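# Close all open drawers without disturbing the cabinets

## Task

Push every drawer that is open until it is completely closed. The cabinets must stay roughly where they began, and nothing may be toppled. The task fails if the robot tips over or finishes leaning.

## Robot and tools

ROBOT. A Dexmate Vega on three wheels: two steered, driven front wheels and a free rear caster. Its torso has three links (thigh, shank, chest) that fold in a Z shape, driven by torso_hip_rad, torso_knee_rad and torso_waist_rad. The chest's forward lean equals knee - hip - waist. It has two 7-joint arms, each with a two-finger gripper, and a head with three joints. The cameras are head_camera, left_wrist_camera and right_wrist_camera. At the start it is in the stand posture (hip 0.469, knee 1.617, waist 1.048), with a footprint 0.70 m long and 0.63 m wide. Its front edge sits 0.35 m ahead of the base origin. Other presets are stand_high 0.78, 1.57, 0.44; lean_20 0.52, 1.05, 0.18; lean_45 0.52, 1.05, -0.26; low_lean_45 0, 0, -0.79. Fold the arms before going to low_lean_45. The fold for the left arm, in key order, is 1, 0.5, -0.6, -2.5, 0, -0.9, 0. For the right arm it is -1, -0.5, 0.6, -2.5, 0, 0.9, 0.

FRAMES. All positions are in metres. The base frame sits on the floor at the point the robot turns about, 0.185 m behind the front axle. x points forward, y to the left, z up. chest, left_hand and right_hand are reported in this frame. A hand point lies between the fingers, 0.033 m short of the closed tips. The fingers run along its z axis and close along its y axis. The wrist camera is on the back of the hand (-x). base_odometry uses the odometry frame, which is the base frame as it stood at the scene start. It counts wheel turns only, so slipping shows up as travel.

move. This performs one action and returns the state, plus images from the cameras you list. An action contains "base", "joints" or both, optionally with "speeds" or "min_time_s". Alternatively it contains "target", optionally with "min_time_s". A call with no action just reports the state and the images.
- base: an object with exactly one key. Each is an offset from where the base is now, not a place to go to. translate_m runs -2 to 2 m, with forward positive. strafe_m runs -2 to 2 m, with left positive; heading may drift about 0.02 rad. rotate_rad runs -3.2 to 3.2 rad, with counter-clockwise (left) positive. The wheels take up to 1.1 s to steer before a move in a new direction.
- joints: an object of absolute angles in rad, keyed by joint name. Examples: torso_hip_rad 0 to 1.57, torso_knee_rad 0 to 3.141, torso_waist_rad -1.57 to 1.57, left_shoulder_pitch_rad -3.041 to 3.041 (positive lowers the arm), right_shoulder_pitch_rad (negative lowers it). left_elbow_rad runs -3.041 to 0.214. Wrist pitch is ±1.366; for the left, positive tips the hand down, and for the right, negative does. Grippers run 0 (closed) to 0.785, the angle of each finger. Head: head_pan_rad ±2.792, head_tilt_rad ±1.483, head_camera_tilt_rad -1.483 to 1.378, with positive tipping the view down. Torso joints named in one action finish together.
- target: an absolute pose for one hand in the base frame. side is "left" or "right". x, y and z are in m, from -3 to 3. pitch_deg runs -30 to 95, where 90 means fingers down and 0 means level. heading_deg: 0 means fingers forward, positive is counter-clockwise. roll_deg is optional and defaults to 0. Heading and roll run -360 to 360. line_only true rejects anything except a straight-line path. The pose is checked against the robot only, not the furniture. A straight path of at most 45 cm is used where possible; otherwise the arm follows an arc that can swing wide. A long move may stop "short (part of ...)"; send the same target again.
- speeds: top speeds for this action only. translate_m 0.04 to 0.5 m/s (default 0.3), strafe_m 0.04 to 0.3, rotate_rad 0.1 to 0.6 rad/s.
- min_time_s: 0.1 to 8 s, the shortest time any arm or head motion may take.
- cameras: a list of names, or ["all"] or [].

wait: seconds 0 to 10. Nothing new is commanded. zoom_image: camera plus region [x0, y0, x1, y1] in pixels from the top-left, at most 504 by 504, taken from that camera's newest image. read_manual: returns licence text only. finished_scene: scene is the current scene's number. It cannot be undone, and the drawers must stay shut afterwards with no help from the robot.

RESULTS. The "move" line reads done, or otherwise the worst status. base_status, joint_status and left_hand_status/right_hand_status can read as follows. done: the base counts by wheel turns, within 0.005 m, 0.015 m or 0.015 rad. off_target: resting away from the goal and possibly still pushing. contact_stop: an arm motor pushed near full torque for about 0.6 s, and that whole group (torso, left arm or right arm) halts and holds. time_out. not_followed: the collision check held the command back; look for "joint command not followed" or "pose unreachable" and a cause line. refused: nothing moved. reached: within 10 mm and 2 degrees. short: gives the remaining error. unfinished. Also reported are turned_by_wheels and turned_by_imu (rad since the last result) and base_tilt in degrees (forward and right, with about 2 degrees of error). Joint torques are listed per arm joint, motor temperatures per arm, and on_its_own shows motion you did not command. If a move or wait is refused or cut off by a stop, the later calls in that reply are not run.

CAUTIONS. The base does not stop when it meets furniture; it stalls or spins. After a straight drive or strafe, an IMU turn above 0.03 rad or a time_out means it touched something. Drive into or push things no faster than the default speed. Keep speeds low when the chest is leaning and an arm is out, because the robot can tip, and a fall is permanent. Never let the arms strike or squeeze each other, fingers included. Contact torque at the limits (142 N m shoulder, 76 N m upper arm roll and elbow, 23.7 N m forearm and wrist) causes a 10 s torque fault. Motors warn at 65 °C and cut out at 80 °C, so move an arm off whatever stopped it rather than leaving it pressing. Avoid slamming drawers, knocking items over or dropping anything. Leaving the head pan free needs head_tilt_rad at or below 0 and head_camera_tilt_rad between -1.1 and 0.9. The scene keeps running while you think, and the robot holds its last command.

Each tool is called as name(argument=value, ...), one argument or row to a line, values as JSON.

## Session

move(
  joints={"torso_waist_rad": 1.148, "head_camera_tilt_rad": 0.25},
  cameras=["head_camera"],
)

move(
  joints={"head_pan_rad": 1.3},
  cameras=["head_camera"],
)

move(
  joints={"head_pan_rad": 2.6},
  cameras=["head_camera"],
)

move(
  joints={"head_pan_rad": -2.6},
  cameras=["head_camera"],
)

move(
  joints={"head_pan_rad": -1.3},
  cameras=["head_camera"],
)

Scene clock: 1.50 s.
Joint torques (N m): left_arm=[2.72 -0.79 -0.96 -5.48 -0.41 -0.95 0.22] | right_arm=[-0.86 0.02 -0.41 -4.41 0.03 1.78 0.02]
Motor temperatures (°C): left_arm=[27 30 30 30 34 38 35] | right_arm=[29 28 29 31 34 35 35]
move: done
base_odometry: x=+0.000 y=+0.000 heading=+0.000
turned_by_wheels: +0.000
turned_by_imu: +0.000
base_tilt: forward=+0.6 right=+0.0
base_status: not commanded
joint_positions: torso_hip_rad=+0.469 torso_knee_rad=+1.617 torso_waist_rad=+1.148 left_shoulder_pitch_rad=+2.199 left_shoulder_yaw_rad=+0.001 left_upper_arm_roll_rad=-0.010 left_elbow_rad=-1.084 left_forearm_roll_rad=+0.015 left_wrist_pitch_rad=-0.506 left_wrist_yaw_rad=-0.016 left_gripper_rad=+0.005 right_shoulder_pitch_rad=-2.184 right_shoulder_yaw_rad=+0.007 right_upper_arm_roll_rad=+0.010 right_elbow_rad=-1.115 right_forearm_roll_rad=+0.008 right_wrist_pitch_rad=+0.481 right_wrist_yaw_rad=-0.008 right_gripper_rad=+0.005 head_pan_rad=+0.000 head_tilt_rad=+0.000 head_camera_tilt_rad=+0.250
joint_status: all done
chest: x=-0.0558 y=+0.0000 z=+1.4118 quat_wxyz=(+1.000, +0.000, +0.000, +0.000) (m; base frame)
left_hand: x=+0.2028 y=+0.2286 z=+0.6402 quat_wxyz=(+0.462, +0.009, +0.887, -0.002) pitch_deg=+34.9 heading_deg=-0.9 roll_deg=+0.3 back=up (m; base frame)
right_hand: x=+0.2238 y=-0.2367 z=+0.6489 quat_wxyz=(+0.472, +0.011, +0.882, -0.006) pitch_deg=+33.7 heading_deg=-1.5 roll_deg=+0.0 back=up (m; base frame)
pictures: head_camera
Images, in order (width x height): head_camera 896x560.

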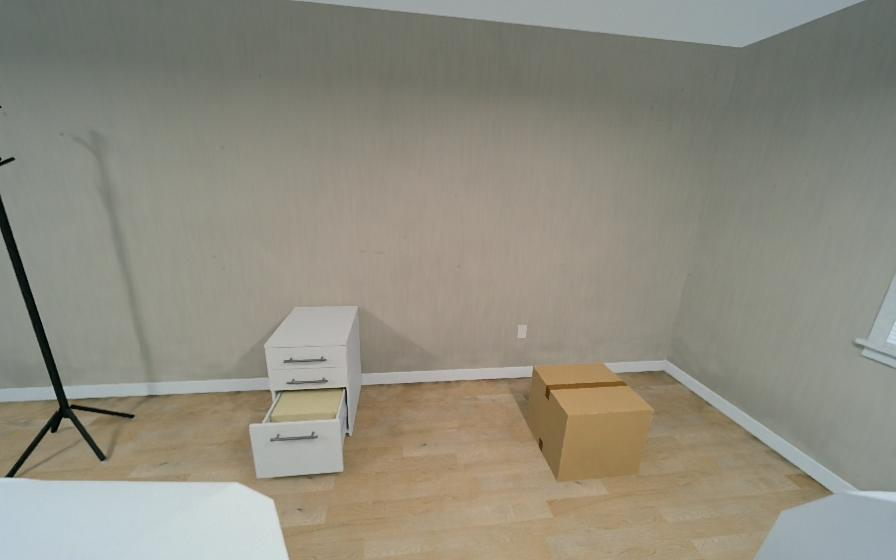

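Scene clock: 3.03 s.
Joint torques (N m): left_arm=[4.91 -1.92 -0.53 -7.44 0.4 -2.09 0.16] | right_arm=[-0.94 0.99 -0.73 -5.61 -0.1 1.66 0]
move: done
base_odometry: x=+0.000 y=+0.000 heading=+0.000
turned_by_wheels: +0.000
turned_by_imu: +0.000
base_tilt: forward=+0.7 right=-0.1
base_status: not commanded
joint_positions: torso_hip_rad=+0.469 torso_knee_rad=+1.617 torso_waist_rad=+1.148 left_shoulder_pitch_rad=+2.199 left_shoulder_yaw_rad=+0.001 left_upper_arm_roll_rad=-0.010 left_elbow_rad=-1.084 left_forearm_roll_rad=+0.015 left_wrist_pitch_rad=-0.506 left_wrist_yaw_rad=-0.016 left_gripper_rad=+0.005 right_shoulder_pitch_rad=-2.184 right_shoulder_yaw_rad=+0.007 right_upper_arm_roll_rad=+0.010 right_elbow_rad=-1.115 right_forearm_roll_rad=+0.008 right_wrist_pitch_rad=+0.481 right_wrist_yaw_rad=-0.008 right_gripper_rad=+0.005 head_pan_rad=+1.300 head_tilt_rad=+0.000 head_camera_tilt_rad=+0.250
joint_status: all done
chest: x=-0.0558 y=+0.0000 z=+1.4118 quat_wxyz=(+1.000, +0.000, +0.000, +0.000) (m; base frame)
left_hand: x=+0.2028 y=+0.2286 z=+0.6402 quat_wxyz=(+0.462, +0.009, +0.887, -0.002) pitch_deg=+34.9 heading_deg=-0.9 roll_deg=+0.3 back=up (m; base frame)
right_hand: x=+0.2238 y=-0.2367 z=+0.6489 quat_wxyz=(+0.472, +0.011, +0.882, -0.006) pitch_deg=+33.7 heading_deg=-1.5 roll_deg=+0.0 back=up (m; base frame)
pictures: head_camera
Images, in order (width x height): head_camera 896x560.

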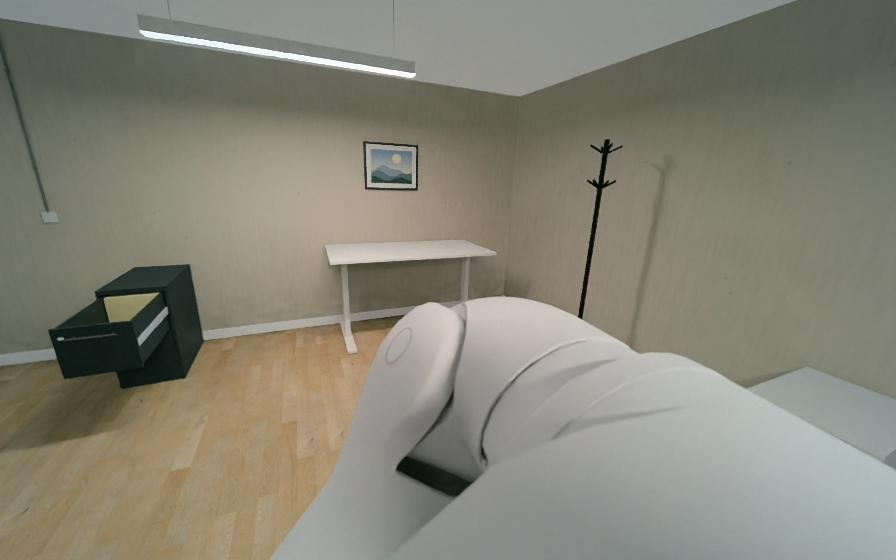

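Scene clock: 4.57 s.
Joint torques (N m): left_arm=[3.4 -1.2 1.43 -5.21 0.3 -1.29 -0.19] | right_arm=[-1.29 -0.09 -0.59 -5.52 -0.09 2.15 -0.01]
move: done
base_odometry: x=+0.000 y=+0.000 heading=+0.000
turned_by_wheels: +0.000
turned_by_imu: +0.000
base_tilt: forward=+0.7 right=-0.1
base_status: not commanded
joint_positions: torso_hip_rad=+0.469 torso_knee_rad=+1.617 torso_waist_rad=+1.148 left_shoulder_pitch_rad=+2.199 left_shoulder_yaw_rad=+0.001 left_upper_arm_roll_rad=-0.010 left_elbow_rad=-1.084 left_forearm_roll_rad=+0.015 left_wrist_pitch_rad=-0.506 left_wrist_yaw_rad=-0.016 left_gripper_rad=+0.005 right_shoulder_pitch_rad=-2.184 right_shoulder_yaw_rad=+0.007 right_upper_arm_roll_rad=+0.010 right_elbow_rad=-1.115 right_forearm_roll_rad=+0.008 right_wrist_pitch_rad=+0.481 right_wrist_yaw_rad=-0.008 right_gripper_rad=+0.005 head_pan_rad=+2.600 head_tilt_rad=+0.000 head_camera_tilt_rad=+0.250
joint_status: all done
chest: x=-0.0558 y=+0.0000 z=+1.4118 quat_wxyz=(+1.000, +0.000, +0.000, +0.000) (m; base frame)
left_hand: x=+0.2028 y=+0.2286 z=+0.6402 quat_wxyz=(+0.462, +0.009, +0.887, -0.002) pitch_deg=+34.9 heading_deg=-0.9 roll_deg=+0.3 back=up (m; base frame)
right_hand: x=+0.2238 y=-0.2367 z=+0.6489 quat_wxyz=(+0.472, +0.011, +0.882, -0.006) pitch_deg=+33.7 heading_deg=-1.5 roll_deg=+0.0 back=up (m; base frame)
pictures: head_camera
Images, in order (width x height): head_camera 896x560.

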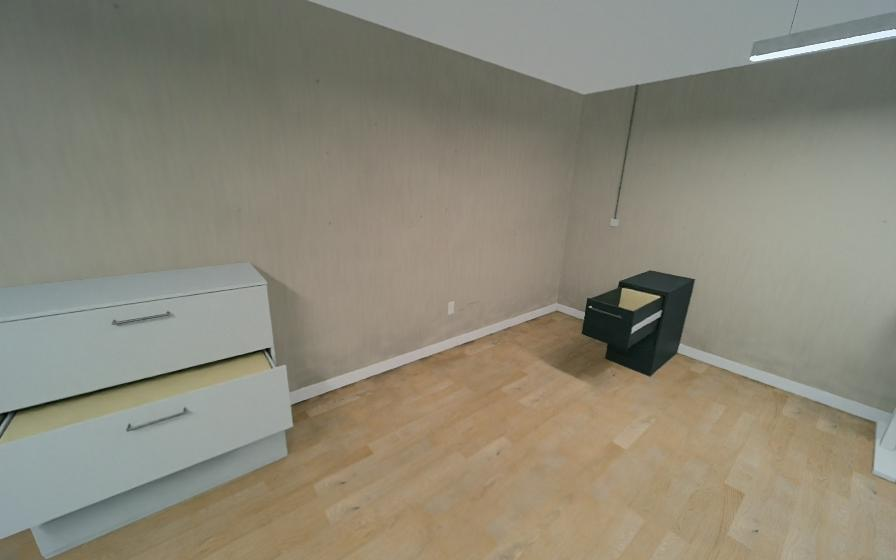

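Scene clock: 8.70 s.
Joint torques (N m): left_arm=[4.56 1.7 0.91 -8.43 0.34 -2.63 -0.34] | right_arm=[-1.14 0.95 -0.46 -4.98 -0.13 2.26 0.08]
move: done
base_odometry: x=+0.000 y=+0.000 heading=+0.000
turned_by_wheels: +0.000
turned_by_imu: +0.001
base_tilt: forward=+0.6 right=-0.1
base_status: not commanded
joint_positions: torso_hip_rad=+0.469 torso_knee_rad=+1.617 torso_waist_rad=+1.148 left_shoulder_pitch_rad=+2.199 left_shoulder_yaw_rad=+0.001 left_upper_arm_roll_rad=-0.010 left_elbow_rad=-1.084 left_forearm_roll_rad=+0.015 left_wrist_pitch_rad=-0.506 left_wrist_yaw_rad=-0.016 left_gripper_rad=+0.005 right_shoulder_pitch_rad=-2.184 right_shoulder_yaw_rad=+0.007 right_upper_arm_roll_rad=+0.010 right_elbow_rad=-1.115 right_forearm_roll_rad=+0.008 right_wrist_pitch_rad=+0.481 right_wrist_yaw_rad=-0.008 right_gripper_rad=+0.005 head_pan_rad=-2.600 head_tilt_rad=+0.000 head_camera_tilt_rad=+0.250
joint_status: all done
chest: x=-0.0558 y=+0.0000 z=+1.4118 quat_wxyz=(+1.000, +0.000, +0.000, +0.000) (m; base frame)
left_hand: x=+0.2028 y=+0.2286 z=+0.6402 quat_wxyz=(+0.462, +0.009, +0.887, -0.002) pitch_deg=+34.9 heading_deg=-0.9 roll_deg=+0.3 back=up (m; base frame)
right_hand: x=+0.2238 y=-0.2367 z=+0.6489 quat_wxyz=(+0.472, +0.011, +0.882, -0.006) pitch_deg=+33.7 heading_deg=-1.5 roll_deg=+0.0 back=up (m; base frame)
pictures: head_camera
Images, in order (width x height): head_camera 896x560.

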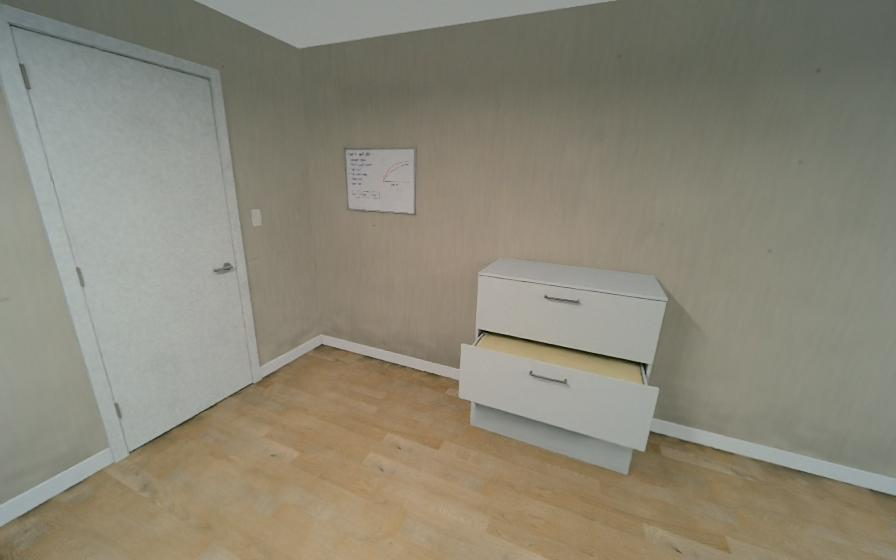

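Scene clock: 10.23 s.
Joint torques (N m): left_arm=[4.08 -0.3 0.8 -6.29 0.03 -2.3 0.21] | right_arm=[-1.06 -0.19 -0.57 -5.03 -0.09 1.86 0.04]
move: done
base_odometry: x=+0.000 y=+0.000 heading=+0.000
turned_by_wheels: +0.000
turned_by_imu: +0.000
base_tilt: forward=+0.6 right=-0.1
base_status: not commanded
joint_positions: torso_hip_rad=+0.469 torso_knee_rad=+1.617 torso_waist_rad=+1.148 left_shoulder_pitch_rad=+2.199 left_shoulder_yaw_rad=+0.001 left_upper_arm_roll_rad=-0.010 left_elbow_rad=-1.084 left_forearm_roll_rad=+0.015 left_wrist_pitch_rad=-0.506 left_wrist_yaw_rad=-0.016 left_gripper_rad=+0.005 right_shoulder_pitch_rad=-2.184 right_shoulder_yaw_rad=+0.007 right_upper_arm_roll_rad=+0.010 right_elbow_rad=-1.115 right_forearm_roll_rad=+0.008 right_wrist_pitch_rad=+0.481 right_wrist_yaw_rad=-0.008 right_gripper_rad=+0.005 head_pan_rad=-1.300 head_tilt_rad=+0.000 head_camera_tilt_rad=+0.250
joint_status: all done
chest: x=-0.0558 y=+0.0000 z=+1.4118 quat_wxyz=(+1.000, +0.000, +0.000, +0.000) (m; base frame)
left_hand: x=+0.2028 y=+0.2286 z=+0.6402 quat_wxyz=(+0.462, +0.009, +0.887, -0.002) pitch_deg=+34.9 heading_deg=-0.9 roll_deg=+0.3 back=up (m; base frame)
right_hand: x=+0.2238 y=-0.2367 z=+0.6489 quat_wxyz=(+0.472, +0.011, +0.882, -0.006) pitch_deg=+33.7 heading_deg=-1.5 roll_deg=+0.0 back=up (m; base frame)
pictures: head_camera
Images, in order (width x height): head_camera 896x560.

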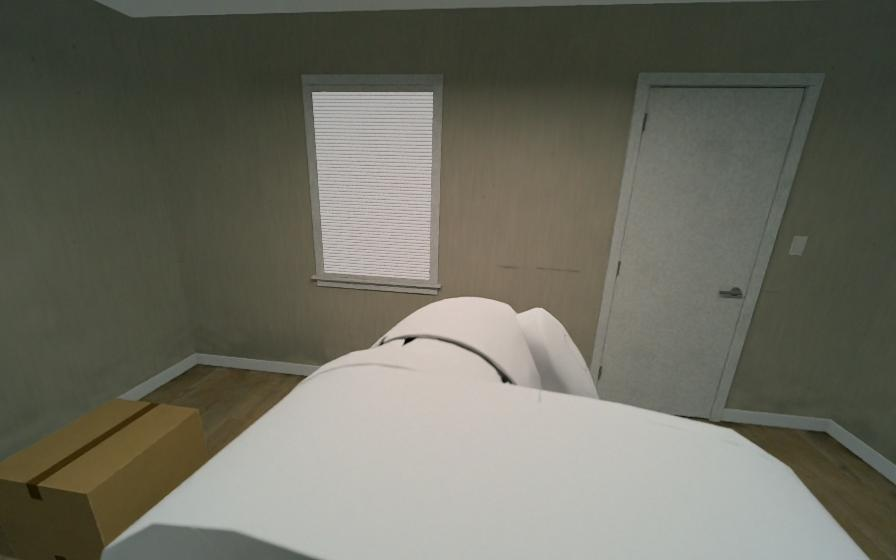

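move(
  base={"strafe_m": 0.45},
  joints={"torso_hip_rad": 0, "torso_knee_rad": 0, "torso_waist_rad": -0.79, "left_shoulder_pitch_rad": 0.71, "left_shoulder_yaw_rad": 0, "left_upper_arm_roll_rad": 0, "left_elbow_rad": -1.128, "left_forearm_roll_rad": 0, "left_wrist_pitch_rad": 0.152, "left_wrist_yaw_rad": 0, "right_shoulder_pitch_rad": -0.7235, "right_shoulder_yaw_rad": 0, "right_upper_arm_roll_rad": 0, "right_elbow_rad": -2.132, "right_forearm_roll_rad": 0, "right_wrist_pitch_rad": -0.88, "right_wrist_yaw_rad": 0, "head_pan_rad": 0, "head_camera_tilt_rad": -0.5},
  cameras=[],
)

move(
  base={"rotate_rad": 0.08},
  cameras=[],
)

move(
  base={"translate_m": 0.42},
  cameras=["head_camera", "left_wrist_camera"],
)

Scene clock: 62.43 s.
Joint torques (N m): left_arm=[-14.66 -0.47 2.41 -12.62 0.23 -1.75 0.53] | right_arm=[18.74 -1.06 -4.38 -12.45 -0.41 1.8 0.34]
move: done
base_odometry: x=-0.003 y=+0.449 heading=+0.006
turned_by_wheels: +0.006
turned_by_imu: +0.004
base_tilt: forward=+0.7 right=+0.0
base_status: done
joint_positions: torso_hip_rad=+0.000 torso_knee_rad=+0.000 torso_waist_rad=-0.790 left_shoulder_pitch_rad=+0.710 left_shoulder_yaw_rad=+0.000 left_upper_arm_roll_rad=+0.000 left_elbow_rad=-1.128 left_forearm_roll_rad=+0.000 left_wrist_pitch_rad=+0.152 left_wrist_yaw_rad=+0.000 left_gripper_rad=+0.005 right_shoulder_pitch_rad=-0.724 right_shoulder_yaw_rad=+0.000 right_upper_arm_roll_rad=+0.000 right_elbow_rad=-2.132 right_forearm_roll_rad=+0.000 right_wrist_pitch_rad=-0.880 right_wrist_yaw_rad=+0.000 right_gripper_rad=+0.005 head_pan_rad=+0.000 head_tilt_rad=+0.000 head_camera_tilt_rad=-0.500
joint_status: all done
chest: x=+0.0286 y=+0.0000 z=+0.8380 quat_wxyz=(+0.923, +0.000, +0.385, +0.000) (m; base frame)
left_hand: x=+0.6795 y=+0.2294 z=+0.1993 quat_wxyz=(+0.499, +0.000, +0.866, +0.000) pitch_deg=+30.1 heading_deg=+0.0 roll_deg=+0.0 back=up (m; base frame)
right_hand: x=+0.7198 y=-0.2296 z=+0.5493 quat_wxyz=(+0.608, +0.000, +0.794, +0.000) pitch_deg=+15.1 heading_deg=+0.0 roll_deg=+0.0 back=up (m; base frame)
pictures: none
No camera images: "cameras" was empty.

Scene clock: 63.80 s.
Joint torques (N m): left_arm=[-14.55 -0.88 1.94 -12.92 -0.25 -1.83 0.68] | right_arm=[18.83 -0.84 -4.14 -12.29 -0.17 1.59 0.23]
move: done
base_odometry: x=-0.003 y=+0.449 heading=+0.086
turned_by_wheels: +0.080
turned_by_imu: +0.078
base_tilt: forward=+0.7 right=+0.0
base_status: done
joint_positions: torso_hip_rad=+0.000 torso_knee_rad=+0.000 torso_waist_rad=-0.790 left_shoulder_pitch_rad=+0.710 left_shoulder_yaw_rad=+0.000 left_upper_arm_roll_rad=+0.000 left_elbow_rad=-1.128 left_forearm_roll_rad=+0.000 left_wrist_pitch_rad=+0.152 left_wrist_yaw_rad=+0.000 left_gripper_rad=+0.005 right_shoulder_pitch_rad=-0.724 right_shoulder_yaw_rad=+0.000 right_upper_arm_roll_rad=+0.000 right_elbow_rad=-2.132 right_forearm_roll_rad=+0.000 right_wrist_pitch_rad=-0.880 right_wrist_yaw_rad=+0.000 right_gripper_rad=+0.005 head_pan_rad=+0.000 head_tilt_rad=+0.000 head_camera_tilt_rad=-0.500
joint_status: not commanded
chest: x=+0.0286 y=+0.0000 z=+0.8380 quat_wxyz=(+0.923, +0.000, +0.385, +0.000) (m; base frame)
left_hand: x=+0.6795 y=+0.2294 z=+0.1994 quat_wxyz=(+0.499, +0.000, +0.866, +0.000) pitch_deg=+30.1 heading_deg=+0.0 roll_deg=+0.0 back=up (m; base frame)
right_hand: x=+0.7199 y=-0.2296 z=+0.5494 quat_wxyz=(+0.608, +0.000, +0.794, +0.000) pitch_deg=+15.1 heading_deg=+0.0 roll_deg=+0.0 back=up (m; base frame)
pictures: none
No camera images: "cameras" was empty.

Scene clock: 66.97 s.
Joint torques (N m): left_arm=[-12.08 -2.38 2.28 -13.12 -0.64 -2.12 0.41] | right_arm=[17.93 -0.11 -3.92 -11.29 -0.3 2.19 0.21]
move: done
base_odometry: x=+0.416 y=+0.486 heading=+0.085
turned_by_wheels: +0.000
turned_by_imu: +0.000
base_tilt: forward=+0.7 right=-0.1
base_status: done
joint_positions: torso_hip_rad=+0.000 torso_knee_rad=+0.000 torso_waist_rad=-0.790 left_shoulder_pitch_rad=+0.710 left_shoulder_yaw_rad=+0.000 left_upper_arm_roll_rad=+0.000 left_elbow_rad=-1.128 left_forearm_roll_rad=+0.000 left_wrist_pitch_rad=+0.152 left_wrist_yaw_rad=+0.000 left_gripper_rad=+0.005 right_shoulder_pitch_rad=-0.724 right_shoulder_yaw_rad=+0.000 right_upper_arm_roll_rad=+0.000 right_elbow_rad=-2.132 right_forearm_roll_rad=+0.000 right_wrist_pitch_rad=-0.880 right_wrist_yaw_rad=+0.000 right_gripper_rad=+0.005 head_pan_rad=+0.000 head_tilt_rad=+0.000 head_camera_tilt_rad=-0.500
joint_status: not commanded
chest: x=+0.0286 y=+0.0000 z=+0.8380 quat_wxyz=(+0.923, +0.000, +0.385, +0.000) (m; base frame)
left_hand: x=+0.6796 y=+0.2294 z=+0.1994 quat_wxyz=(+0.499, +0.000, +0.866, +0.000) pitch_deg=+30.1 heading_deg=+0.0 roll_deg=+0.0 back=up (m; base frame)
right_hand: x=+0.7199 y=-0.2296 z=+0.5494 quat_wxyz=(+0.608, +0.000, +0.794, +0.000) pitch_deg=+15.1 heading_deg=+0.0 roll_deg=+0.0 back=up (m; base frame)
pictures: head_camera, left_wrist_camera
Images, in order (width x height): head_camera 896x560, left_wrist_camera 672x420.

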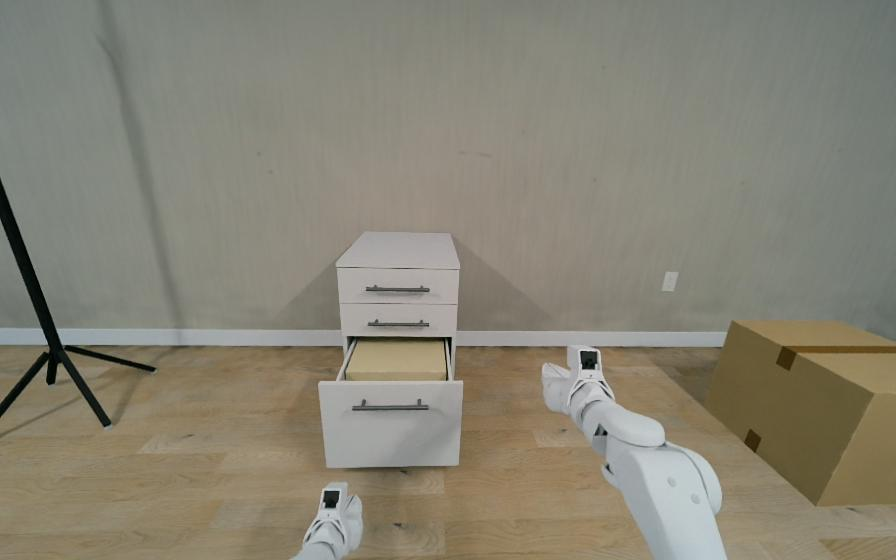

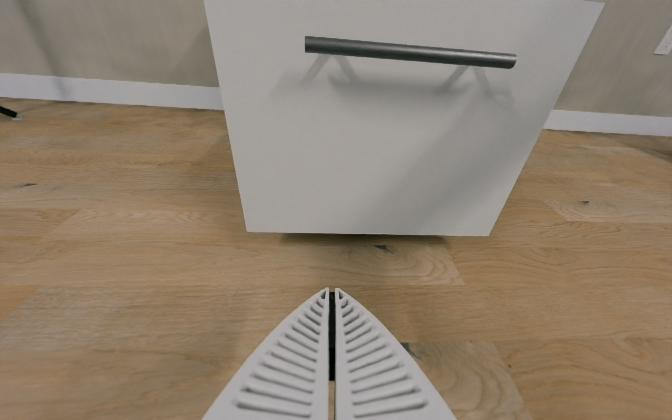

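move(
  base={"translate_m": 0.476},
  speeds={"translate_m": 0.2},
  cameras=["head_camera", "left_wrist_camera"],
)

move(
  base={"translate_m": -0.45},
  cameras=["head_camera"],
)

move(
  base={"rotate_rad": 0.589},
  cameras=[],
)

move(
  base={"translate_m": -1.29},
  joints={"left_shoulder_pitch_rad": 0.7235, "left_elbow_rad": -2.132, "left_wrist_pitch_rad": 0.88},
  speeds={"translate_m": 0.5},
  cameras=[],
)

move(
  base={"rotate_rad": 2.627},
  cameras=["head_camera"],
)

Scene clock: 126.50 s.
Joint torques (N m): left_arm=[-11.79 -1.66 3.46 -13.87 0.6 -1.62 0.21] | right_arm=[17.26 -0.61 -3.54 -11.71 -0.1 2.09 0.07]
move: done
base_odometry: x=+0.890 y=+0.528 heading=+0.085
turned_by_wheels: +0.000
turned_by_imu: +0.001
base_tilt: forward=+0.6 right=-0.1
base_status: done
joint_positions: torso_hip_rad=+0.000 torso_knee_rad=+0.000 torso_waist_rad=-0.790 left_shoulder_pitch_rad=+0.710 left_shoulder_yaw_rad=+0.000 left_upper_arm_roll_rad=+0.000 left_elbow_rad=-1.128 left_forearm_roll_rad=+0.000 left_wrist_pitch_rad=+0.152 left_wrist_yaw_rad=+0.000 left_gripper_rad=+0.005 right_shoulder_pitch_rad=-0.724 right_shoulder_yaw_rad=+0.000 right_upper_arm_roll_rad=+0.000 right_elbow_rad=-2.132 right_forearm_roll_rad=+0.000 right_wrist_pitch_rad=-0.880 right_wrist_yaw_rad=+0.000 right_gripper_rad=+0.005 head_pan_rad=+0.000 head_tilt_rad=+0.000 head_camera_tilt_rad=-0.500
joint_status: not commanded
chest: x=+0.0286 y=+0.0000 z=+0.8380 quat_wxyz=(+0.923, +0.000, +0.385, +0.000) (m; base frame)
left_hand: x=+0.6795 y=+0.2294 z=+0.1993 quat_wxyz=(+0.499, +0.000, +0.866, +0.000) pitch_deg=+30.1 heading_deg=+0.0 roll_deg=+0.0 back=up (m; base frame)
right_hand: x=+0.7199 y=-0.2296 z=+0.5494 quat_wxyz=(+0.608, +0.000, +0.794, +0.000) pitch_deg=+15.1 heading_deg=+0.0 roll_deg=+0.0 back=up (m; base frame)
pictures: head_camera, left_wrist_camera
Images, in order (width x height): head_camera 896x560, left_wrist_camera 672x420.

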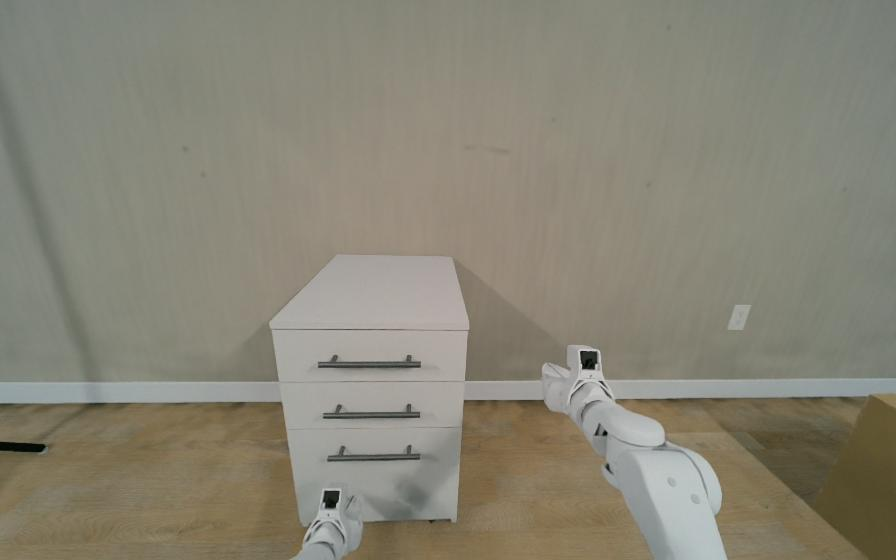

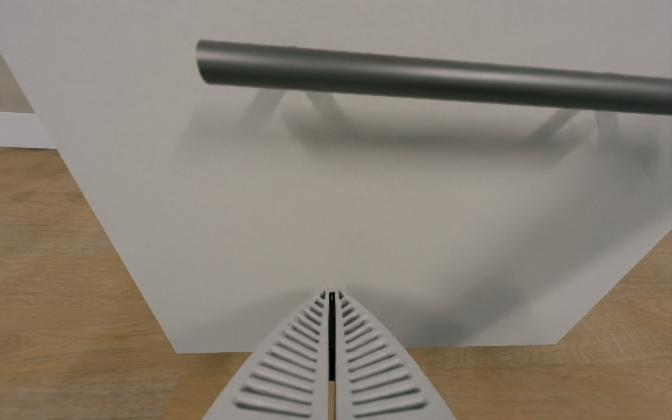

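Scene clock: 129.53 s.
Joint torques (N m): left_arm=[-13.2 -0.64 2.47 -13.7 0.31 -2.04 0.61] | right_arm=[17.11 -0.2 -3.49 -11.37 -0.05 2.07 0.1]
move: done
base_odometry: x=+0.441 y=+0.489 heading=+0.085
turned_by_wheels: -0.001
turned_by_imu: -0.001
base_tilt: forward=+0.6 right=+0.0
base_status: done
joint_positions: torso_hip_rad=+0.000 torso_knee_rad=+0.000 torso_waist_rad=-0.790 left_shoulder_pitch_rad=+0.710 left_shoulder_yaw_rad=+0.000 left_upper_arm_roll_rad=+0.000 left_elbow_rad=-1.128 left_forearm_roll_rad=+0.000 left_wrist_pitch_rad=+0.152 left_wrist_yaw_rad=+0.000 left_gripper_rad=+0.005 right_shoulder_pitch_rad=-0.724 right_shoulder_yaw_rad=+0.000 right_upper_arm_roll_rad=+0.000 right_elbow_rad=-2.132 right_forearm_roll_rad=+0.000 right_wrist_pitch_rad=-0.880 right_wrist_yaw_rad=+0.000 right_gripper_rad=+0.005 head_pan_rad=+0.000 head_tilt_rad=+0.000 head_camera_tilt_rad=-0.500
joint_status: not commanded
chest: x=+0.0286 y=+0.0000 z=+0.8380 quat_wxyz=(+0.923, +0.000, +0.385, +0.000) (m; base frame)
left_hand: x=+0.6796 y=+0.2294 z=+0.1993 quat_wxyz=(+0.499, +0.000, +0.866, +0.000) pitch_deg=+30.1 heading_deg=+0.0 roll_deg=+0.0 back=up (m; base frame)
right_hand: x=+0.7199 y=-0.2296 z=+0.5494 quat_wxyz=(+0.608, +0.000, +0.794, +0.000) pitch_deg=+15.1 heading_deg=+0.0 roll_deg=+0.0 back=up (m; base frame)
pictures: head_camera
Images, in order (width x height): head_camera 896x560.

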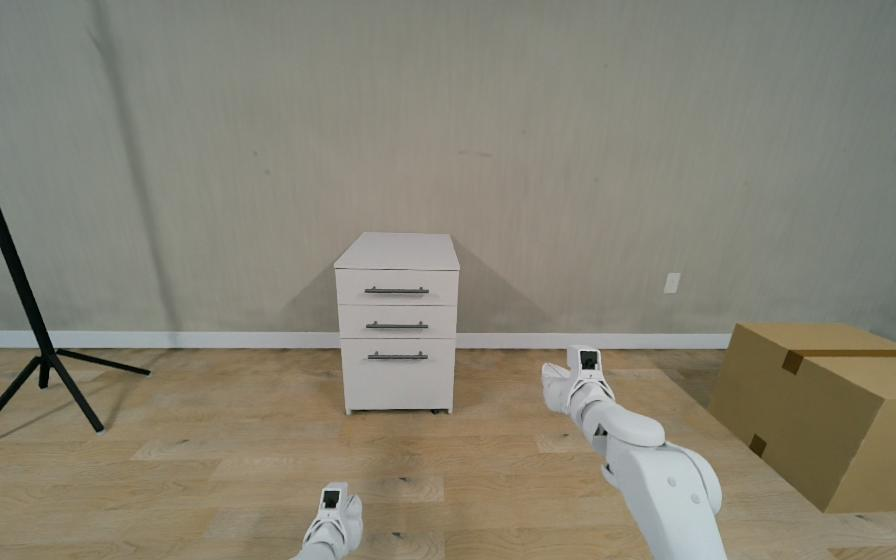

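Scene clock: 132.07 s.
Joint torques (N m): left_arm=[-14.54 -2.76 3.91 -13.81 0 -2.66 0.25] | right_arm=[16.85 -0.89 -3.53 -12.07 -0.21 2.19 0.07]
move: done
base_odometry: x=+0.441 y=+0.488 heading=+0.674
turned_by_wheels: +0.590
turned_by_imu: +0.576
base_tilt: forward=+0.7 right=+0.0
base_status: done
joint_positions: torso_hip_rad=+0.000 torso_knee_rad=+0.000 torso_waist_rad=-0.790 left_shoulder_pitch_rad=+0.710 left_shoulder_yaw_rad=+0.000 left_upper_arm_roll_rad=+0.000 left_elbow_rad=-1.128 left_forearm_roll_rad=+0.000 left_wrist_pitch_rad=+0.152 left_wrist_yaw_rad=+0.000 left_gripper_rad=+0.005 right_shoulder_pitch_rad=-0.724 right_shoulder_yaw_rad=+0.000 right_upper_arm_roll_rad=+0.000 right_elbow_rad=-2.132 right_forearm_roll_rad=+0.000 right_wrist_pitch_rad=-0.880 right_wrist_yaw_rad=+0.000 right_gripper_rad=+0.005 head_pan_rad=+0.000 head_tilt_rad=+0.000 head_camera_tilt_rad=-0.500
joint_status: not commanded
chest: x=+0.0286 y=+0.0000 z=+0.8380 quat_wxyz=(+0.923, +0.000, +0.385, +0.000) (m; base frame)
left_hand: x=+0.6796 y=+0.2294 z=+0.1993 quat_wxyz=(+0.499, +0.000, +0.866, +0.000) pitch_deg=+30.1 heading_deg=+0.0 roll_deg=+0.0 back=up (m; base frame)
right_hand: x=+0.7199 y=-0.2296 z=+0.5494 quat_wxyz=(+0.608, +0.000, +0.794, +0.000) pitch_deg=+15.1 heading_deg=+0.0 roll_deg=+0.0 back=up (m; base frame)
pictures: none
No camera images: "cameras" was empty.

Scene clock: 137.10 s.
Joint torques (N m): left_arm=[-7.34 -0.94 2 -15.36 -0.49 -0.93 0.16] | right_arm=[17.35 -0.06 -3.45 -11.92 -0.2 1.65 0.11]
move: done
base_odometry: x=-0.564 y=-0.321 heading=+0.675
turned_by_wheels: +0.001
turned_by_imu: +0.001
base_tilt: forward=+0.7 right=+0.0
base_status: done
joint_positions: torso_hip_rad=+0.000 torso_knee_rad=+0.000 torso_waist_rad=-0.790 left_shoulder_pitch_rad=+0.723 left_shoulder_yaw_rad=+0.000 left_upper_arm_roll_rad=+0.000 left_elbow_rad=-2.126 left_forearm_roll_rad=+0.000 left_wrist_pitch_rad=+0.876 left_wrist_yaw_rad=+0.000 left_gripper_rad=+0.005 right_shoulder_pitch_rad=-0.724 right_shoulder_yaw_rad=+0.000 right_upper_arm_roll_rad=+0.000 right_elbow_rad=-2.132 right_forearm_roll_rad=+0.000 right_wrist_pitch_rad=-0.880 right_wrist_yaw_rad=+0.000 right_gripper_rad=+0.005 head_pan_rad=+0.000 head_tilt_rad=+0.000 head_camera_tilt_rad=-0.500
joint_status: all done
chest: x=+0.0286 y=+0.0000 z=+0.8380 quat_wxyz=(+0.923, +0.000, +0.385, +0.000) (m; base frame)
left_hand: x=+0.7206 y=+0.2294 z=+0.5480 quat_wxyz=(+0.608, +0.000, +0.794, +0.000) pitch_deg=+15.1 heading_deg=+0.0 roll_deg=+0.0 back=up (m; base frame)
right_hand: x=+0.7199 y=-0.2296 z=+0.5494 quat_wxyz=(+0.608, +0.000, +0.794, +0.000) pitch_deg=+15.1 heading_deg=+0.0 roll_deg=+0.0 back=up (m; base frame)
pictures: none
No camera images: "cameras" was empty.

Scene clock: 143.03 s.
Joint torques (N m): left_arm=[-7.59 -1.52 3.26 -15.09 -0.42 -1.48 0.39] | right_arm=[17.02 -0.85 -3.6 -11.35 -0.17 1.89 0.13]
move: done
base_odometry: x=-0.562 y=-0.321 heading=-2.978
turned_by_wheels: +2.631
turned_by_imu: +2.582
base_tilt: forward=+0.7 right=+0.0
base_status: done
joint_positions: torso_hip_rad=+0.000 torso_knee_rad=+0.000 torso_waist_rad=-0.790 left_shoulder_pitch_rad=+0.723 left_shoulder_yaw_rad=+0.000 left_upper_arm_roll_rad=+0.000 left_elbow_rad=-2.132 left_forearm_roll_rad=+0.000 left_wrist_pitch_rad=+0.880 left_wrist_yaw_rad=+0.000 left_gripper_rad=+0.005 right_shoulder_pitch_rad=-0.724 right_shoulder_yaw_rad=+0.000 right_upper_arm_roll_rad=+0.000 right_elbow_rad=-2.132 right_forearm_roll_rad=+0.000 right_wrist_pitch_rad=-0.880 right_wrist_yaw_rad=+0.000 right_gripper_rad=+0.005 head_pan_rad=+0.000 head_tilt_rad=+0.000 head_camera_tilt_rad=-0.500
joint_status: not commanded
chest: x=+0.0286 y=+0.0000 z=+0.8380 quat_wxyz=(+0.923, +0.000, +0.385, +0.000) (m; base frame)
left_hand: x=+0.7200 y=+0.2294 z=+0.5498 quat_wxyz=(+0.609, +0.000, +0.793, +0.000) pitch_deg=+15.0 heading_deg=+0.0 roll_deg=+0.0 back=up (m; base frame)
right_hand: x=+0.7199 y=-0.2296 z=+0.5494 quat_wxyz=(+0.608, +0.000, +0.794, +0.000) pitch_deg=+15.1 heading_deg=+0.0 roll_deg=+0.0 back=up (m; base frame)
pictures: head_camera
Images, in order (width x height): head_camera 896x560.

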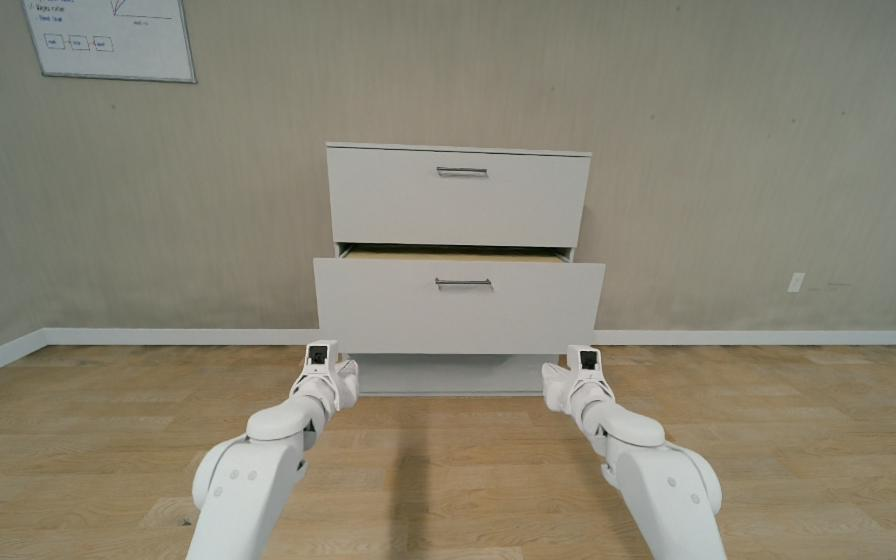

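move(
  base={"translate_m": 0.615},
  speeds={"translate_m": 0.2},
  cameras=["head_camera", "left_wrist_camera"],
)

move(
  base={"translate_m": -0.4},
  cameras=["head_camera"],
)

move(
  base={"rotate_rad": -1.408},
  cameras=[],
)

move(
  base={"translate_m": 1.85},
  speeds={"translate_m": 0.5},
  cameras=[],
)

move(
  base={"rotate_rad": -0.22},
  cameras=["head_camera", "left_wrist_camera"],
)

Scene clock: 192.03 s.
Joint torques (N m): left_arm=[-49.59 3.55 -13.06 0.76 3 -12.79 4.46] | right_arm=[28.97 2.48 -6.98 -6.15 4.79 8.85 5.64]
Motor temperatures (°C): left_arm=[30 30 30 31 34 43 35] | right_arm=[32 28 29 33 34 37 35]
move: time_out
base_odometry: x=-1.166 y=-0.423 heading=-2.979
turned_by_wheels: -0.002
turned_by_imu: +0.017
base_tilt: forward=+0.5 right=+0.0
base_status: translate_m time_out (by the wheels' count: +0.613 of +0.615)
joint_positions: torso_hip_rad=+0.001 torso_knee_rad=+0.000 torso_waist_rad=-0.789 left_shoulder_pitch_rad=+0.726 left_shoulder_yaw_rad=+0.000 left_upper_arm_roll_rad=+0.001 left_elbow_rad=-2.133 left_forearm_roll_rad=-0.001 left_wrist_pitch_rad=+0.884 left_wrist_yaw_rad=-0.001 left_gripper_rad=+0.005 right_shoulder_pitch_rad=-0.725 right_shoulder_yaw_rad=+0.000 right_upper_arm_roll_rad=+0.001 right_elbow_rad=-2.132 right_forearm_roll_rad=-0.001 right_wrist_pitch_rad=-0.883 right_wrist_yaw_rad=-0.001 right_gripper_rad=+0.005 head_pan_rad=+0.000 head_tilt_rad=+0.000 head_camera_tilt_rad=-0.500
joint_status: not commanded
chest: x=+0.0278 y=+0.0000 z=+0.8383 quat_wxyz=(+0.923, +0.000, +0.384, +0.000) (m; base frame)
left_hand: x=+0.7187 y=+0.2280 z=+0.5490 quat_wxyz=(+0.607, +0.001, +0.794, -0.001) pitch_deg=+15.2 heading_deg=-0.2 roll_deg=-0.1 back=up (m; base frame)
right_hand: x=+0.7191 y=-0.2305 z=+0.5499 quat_wxyz=(+0.608, +0.001, +0.794, -0.001) pitch_deg=+15.1 heading_deg=-0.2 roll_deg=-0.1 back=up (m; base frame)
pictures: head_camera, left_wrist_camera
Images, in order (width x height): head_camera 896x560, left_wrist_camera 672x420.

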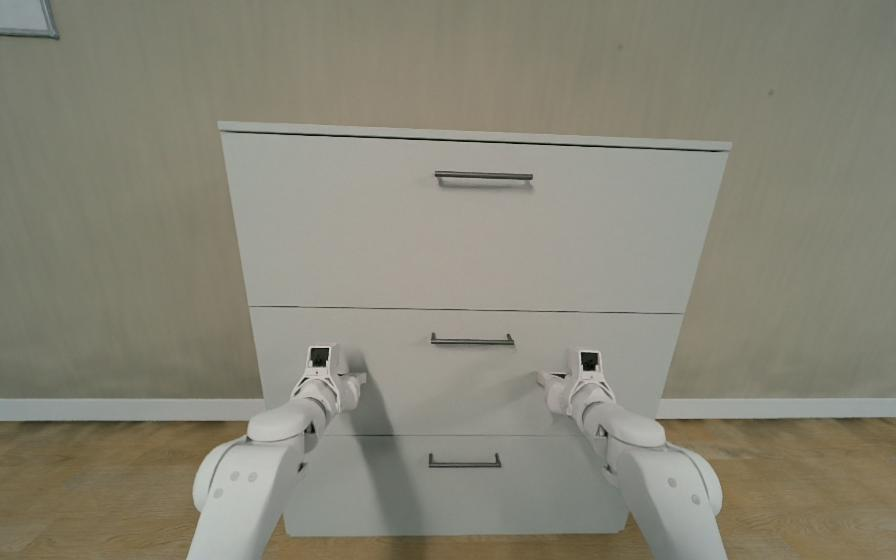

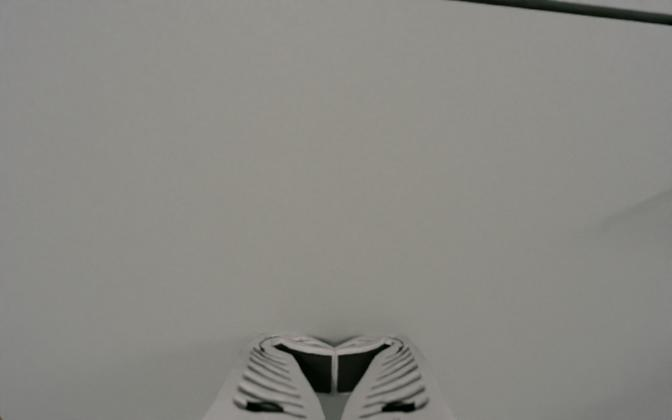

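not run: a stop came earlier in this reply.

not run: a stop came earlier in this reply.

not run: a stop came earlier in this reply.

not run: a stop came earlier in this reply.

move(
  base={"translate_m": -0.4},
  cameras=["head_camera"],
)

move(
  base={"rotate_rad": -1.425},
  cameras=[],
)

move(
  base={"translate_m": 1.85},
  speeds={"translate_m": 0.5},
  cameras=[],
)

move(
  base={"rotate_rad": -0.22},
  cameras=["head_camera", "left_wrist_camera"],
)

Scene clock: 202.60 s.
Joint torques (N m): left_arm=[-14.6 0.26 -1.2 -12.65 0.25 -1.71 0.6] | right_arm=[17.75 2.82 -4.45 -7.41 0.48 2.05 0.33]
Motor temperatures (°C): left_arm=[33 30 30 31 34 48 35] | right_arm=[33 28 29 32 34 40 36]
move: done
base_odometry: x=-0.772 y=-0.357 heading=-2.979
turned_by_wheels: +0.001
turned_by_imu: +0.002
base_tilt: forward=+0.6 right=-0.1
base_status: done
joint_positions: torso_hip_rad=+0.000 torso_knee_rad=+0.000 torso_waist_rad=-0.790 left_shoulder_pitch_rad=+0.724 left_shoulder_yaw_rad=+0.000 left_upper_arm_roll_rad=+0.000 left_elbow_rad=-2.132 left_forearm_roll_rad=+0.000 left_wrist_pitch_rad=+0.880 left_wrist_yaw_rad=+0.000 left_gripper_rad=+0.005 right_shoulder_pitch_rad=-0.724 right_shoulder_yaw_rad=+0.000 right_upper_arm_roll_rad=+0.000 right_elbow_rad=-2.132 right_forearm_roll_rad=+0.000 right_wrist_pitch_rad=-0.880 right_wrist_yaw_rad=+0.000 right_gripper_rad=+0.005 head_pan_rad=+0.000 head_tilt_rad=+0.000 head_camera_tilt_rad=-0.500
joint_status: not commanded
chest: x=+0.0286 y=+0.0000 z=+0.8380 quat_wxyz=(+0.923, +0.000, +0.385, +0.000) (m; base frame)
left_hand: x=+0.7199 y=+0.2291 z=+0.5497 quat_wxyz=(+0.609, +0.000, +0.794, +0.000) pitch_deg=+15.0 heading_deg=+0.0 roll_deg=+0.0 back=up (m; base frame)
right_hand: x=+0.7198 y=-0.2297 z=+0.5496 quat_wxyz=(+0.609, +0.000, +0.794, +0.000) pitch_deg=+15.0 heading_deg=+0.0 roll_deg=+0.0 back=up (m; base frame)
pictures: head_camera
Images, in order (width x height): head_camera 896x560.

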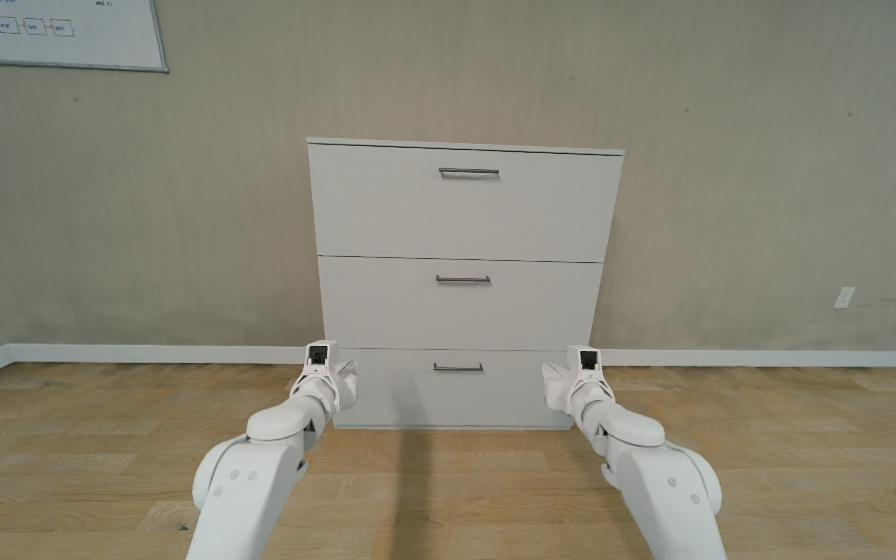

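Scene clock: 206.53 s.
Joint torques (N m): left_arm=[-12.11 -0.34 -1.53 -13.08 -0.15 -2.4 0.38] | right_arm=[17.53 2.31 -3.82 -7.54 0.24 2.01 0.21]
move: done
base_odometry: x=-0.773 y=-0.358 heading=+1.877
turned_by_wheels: -1.427
turned_by_imu: -1.396
base_tilt: forward=+0.7 right=-0.1
base_status: done
joint_positions: torso_hip_rad=+0.000 torso_knee_rad=+0.000 torso_waist_rad=-0.790 left_shoulder_pitch_rad=+0.724 left_shoulder_yaw_rad=+0.000 left_upper_arm_roll_rad=+0.000 left_elbow_rad=-2.132 left_forearm_roll_rad=+0.000 left_wrist_pitch_rad=+0.880 left_wrist_yaw_rad=+0.000 left_gripper_rad=+0.005 right_shoulder_pitch_rad=-0.724 right_shoulder_yaw_rad=+0.000 right_upper_arm_roll_rad=+0.000 right_elbow_rad=-2.132 right_forearm_roll_rad=+0.000 right_wrist_pitch_rad=-0.880 right_wrist_yaw_rad=+0.000 right_gripper_rad=+0.005 head_pan_rad=+0.000 head_tilt_rad=+0.000 head_camera_tilt_rad=-0.500
joint_status: not commanded
chest: x=+0.0286 y=+0.0000 z=+0.8380 quat_wxyz=(+0.923, +0.000, +0.385, +0.000) (m; base frame)
left_hand: x=+0.7199 y=+0.2291 z=+0.5497 quat_wxyz=(+0.609, +0.000, +0.794, +0.000) pitch_deg=+15.0 heading_deg=+0.0 roll_deg=+0.0 back=up (m; base frame)
right_hand: x=+0.7198 y=-0.2297 z=+0.5496 quat_wxyz=(+0.609, +0.000, +0.794, +0.000) pitch_deg=+15.0 heading_deg=+0.0 roll_deg=+0.0 back=up (m; base frame)
pictures: none
No camera images: "cameras" was empty.

Scene clock: 212.67 s.
Joint torques (N m): left_arm=[-12.6 2.26 0.79 -12.59 -0.6 -1.83 0.48] | right_arm=[17.38 2.39 -4.01 -7.69 0.36 2.14 0.23]
move: done
base_odometry: x=-1.336 y=+1.405 heading=+1.877
turned_by_wheels: -0.001
turned_by_imu: +0.001
base_tilt: forward=+0.7 right=-0.1
base_status: done
joint_positions: torso_hip_rad=+0.000 torso_knee_rad=+0.000 torso_waist_rad=-0.790 left_shoulder_pitch_rad=+0.724 left_shoulder_yaw_rad=+0.000 left_upper_arm_roll_rad=+0.000 left_elbow_rad=-2.132 left_forearm_roll_rad=+0.000 left_wrist_pitch_rad=+0.880 left_wrist_yaw_rad=+0.000 left_gripper_rad=+0.005 right_shoulder_pitch_rad=-0.724 right_shoulder_yaw_rad=+0.000 right_upper_arm_roll_rad=+0.000 right_elbow_rad=-2.132 right_forearm_roll_rad=+0.000 right_wrist_pitch_rad=-0.880 right_wrist_yaw_rad=+0.000 right_gripper_rad=+0.005 head_pan_rad=+0.000 head_tilt_rad=+0.000 head_camera_tilt_rad=-0.500
joint_status: not commanded
chest: x=+0.0286 y=+0.0000 z=+0.8380 quat_wxyz=(+0.923, +0.000, +0.385, +0.000) (m; base frame)
left_hand: x=+0.7199 y=+0.2291 z=+0.5496 quat_wxyz=(+0.609, +0.000, +0.794, +0.000) pitch_deg=+15.0 heading_deg=+0.0 roll_deg=+0.0 back=up (m; base frame)
right_hand: x=+0.7199 y=-0.2297 z=+0.5496 quat_wxyz=(+0.609, +0.000, +0.794, +0.000) pitch_deg=+15.0 heading_deg=+0.0 roll_deg=+0.0 back=up (m; base frame)
pictures: none
No camera images: "cameras" was empty.

Scene clock: 214.53 s.
Joint torques (N m): left_arm=[-12.09 3.41 2 -11.34 -0.37 -2.37 0.07] | right_arm=[16.38 1.38 -3.33 -7.21 0.06 2.18 0.19]
move: done
base_odometry: x=-1.336 y=+1.405 heading=+1.657
turned_by_wheels: -0.220
turned_by_imu: -0.217
base_tilt: forward=+0.6 right=+0.0
base_status: done
joint_positions: torso_hip_rad=+0.000 torso_knee_rad=+0.000 torso_waist_rad=-0.790 left_shoulder_pitch_rad=+0.724 left_shoulder_yaw_rad=+0.000 left_upper_arm_roll_rad=+0.000 left_elbow_rad=-2.132 left_forearm_roll_rad=+0.000 left_wrist_pitch_rad=+0.880 left_wrist_yaw_rad=+0.000 left_gripper_rad=+0.005 right_shoulder_pitch_rad=-0.724 right_shoulder_yaw_rad=+0.000 right_upper_arm_roll_rad=+0.000 right_elbow_rad=-2.132 right_forearm_roll_rad=+0.000 right_wrist_pitch_rad=-0.880 right_wrist_yaw_rad=+0.000 right_gripper_rad=+0.005 head_pan_rad=+0.000 head_tilt_rad=+0.000 head_camera_tilt_rad=-0.500
joint_status: not commanded
chest: x=+0.0286 y=+0.0000 z=+0.8380 quat_wxyz=(+0.923, +0.000, +0.385, +0.000) (m; base frame)
left_hand: x=+0.7199 y=+0.2293 z=+0.5496 quat_wxyz=(+0.609, +0.000, +0.794, +0.000) pitch_deg=+15.0 heading_deg=+0.0 roll_deg=+0.0 back=up (m; base frame)
right_hand: x=+0.7199 y=-0.2296 z=+0.5496 quat_wxyz=(+0.609, +0.000, +0.794, +0.000) pitch_deg=+15.0 heading_deg=+0.0 roll_deg=+0.0 back=up (m; base frame)
pictures: head_camera, left_wrist_camera
Images, in order (width x height): head_camera 896x560, left_wrist_camera 672x420.

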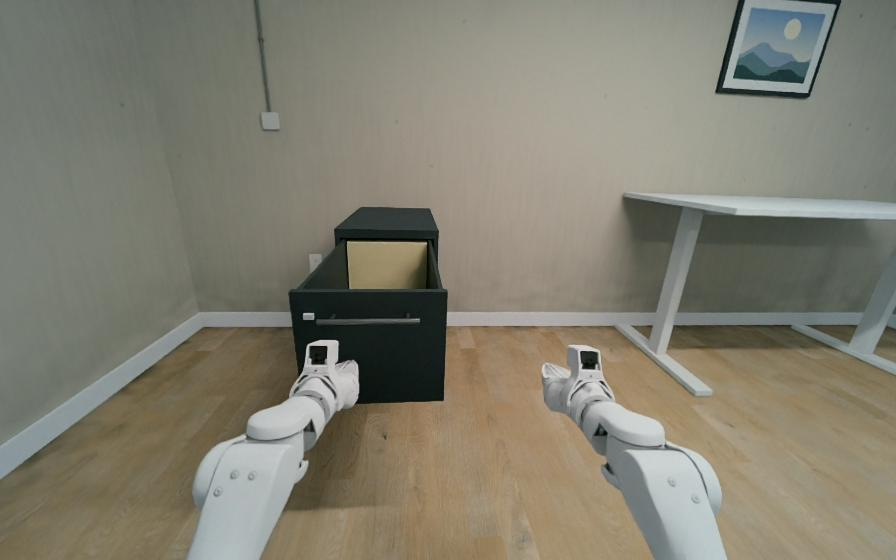

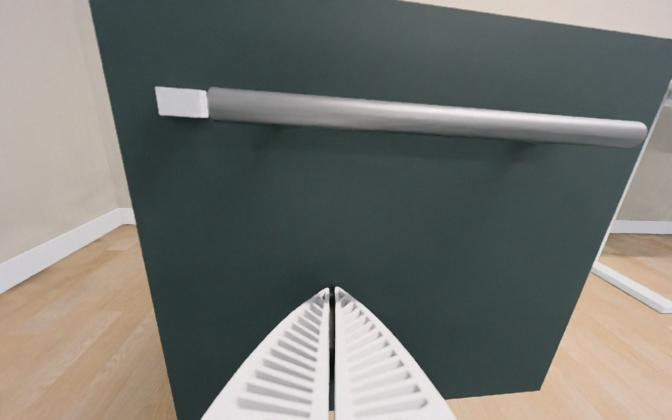

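move(
  base={"translate_m": 0.555},
  speeds={"translate_m": 0.2},
  cameras=["head_camera", "left_wrist_camera"],
)

zoom_image(
  camera="head_camera",
  region=[230, 200, 530, 500],
)

Scene clock: 233.90 s.
Joint torques (N m): left_arm=[-13.94 -0.52 -1.9 -11.55 0.1 -2.98 -0.27] | right_arm=[17.02 2.09 -3.37 -7.15 0.15 2.35 0.11]
Motor temperatures (°C): left_arm=[30 30 30 31 34 42 35] | right_arm=[33 28 29 32 34 37 35]
move: done
base_odometry: x=-1.385 y=+1.958 heading=+1.656
turned_by_wheels: +0.000
turned_by_imu: +0.001
base_tilt: forward=+0.7 right=-0.1
base_status: done
joint_positions: torso_hip_rad=+0.000 torso_knee_rad=+0.000 torso_waist_rad=-0.790 left_shoulder_pitch_rad=+0.724 left_shoulder_yaw_rad=+0.000 left_upper_arm_roll_rad=+0.000 left_elbow_rad=-2.132 left_forearm_roll_rad=+0.000 left_wrist_pitch_rad=+0.880 left_wrist_yaw_rad=+0.000 left_gripper_rad=+0.005 right_shoulder_pitch_rad=-0.724 right_shoulder_yaw_rad=+0.000 right_upper_arm_roll_rad=+0.000 right_elbow_rad=-2.132 right_forearm_roll_rad=+0.000 right_wrist_pitch_rad=-0.880 right_wrist_yaw_rad=+0.000 right_gripper_rad=+0.005 head_pan_rad=+0.000 head_tilt_rad=+0.000 head_camera_tilt_rad=-0.500
joint_status: not commanded
chest: x=+0.0286 y=+0.0000 z=+0.8380 quat_wxyz=(+0.923, +0.000, +0.385, +0.000) (m; base frame)
left_hand: x=+0.7199 y=+0.2293 z=+0.5497 quat_wxyz=(+0.609, +0.000, +0.794, +0.000) pitch_deg=+15.0 heading_deg=+0.0 roll_deg=+0.0 back=up (m; base frame)
right_hand: x=+0.7199 y=-0.2296 z=+0.5496 quat_wxyz=(+0.609, +0.000, +0.794, +0.000) pitch_deg=+15.0 heading_deg=+0.0 roll_deg=+0.0 back=up (m; base frame)
pictures: head_camera, left_wrist_camera
Images, in order (width x height): head_camera 896x560, left_wrist_camera 672x420.

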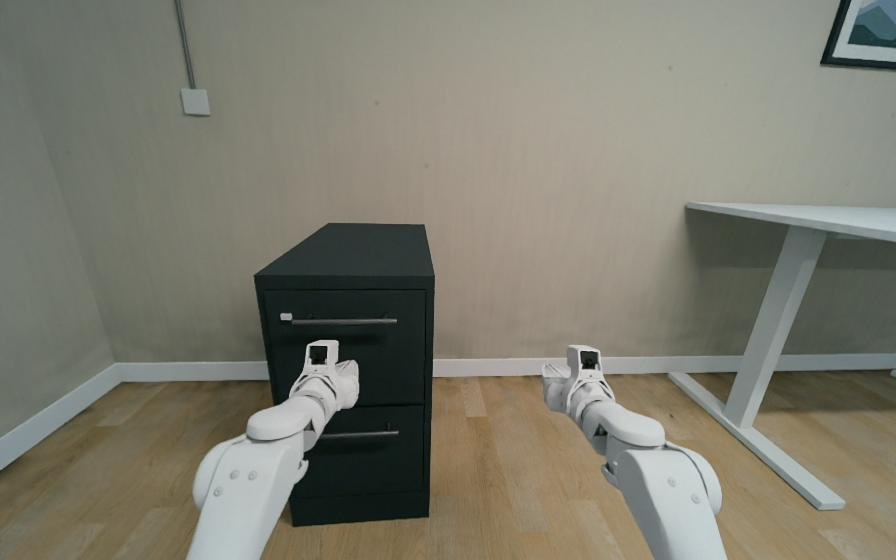

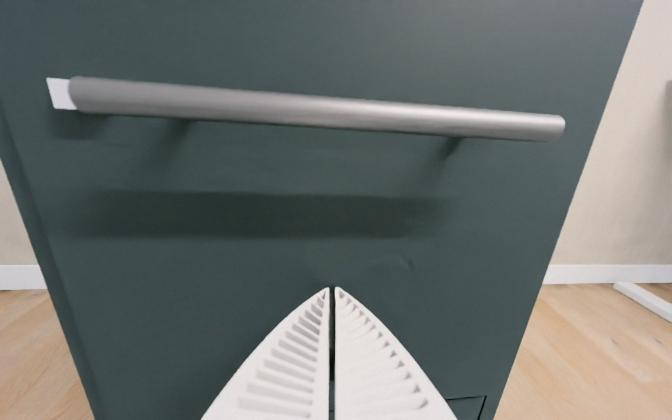

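Scaled by 1.680 from the camera's 896x560 image, which has a finer 960x600 frame.

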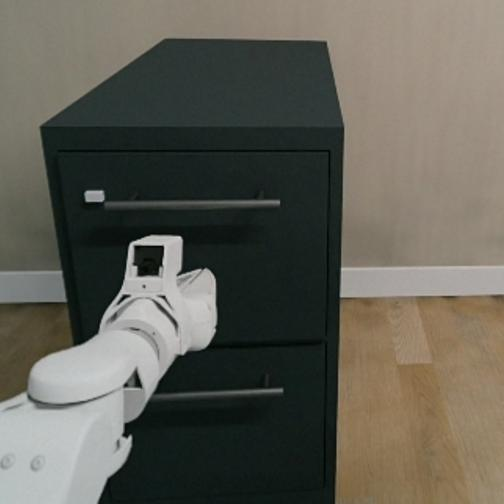

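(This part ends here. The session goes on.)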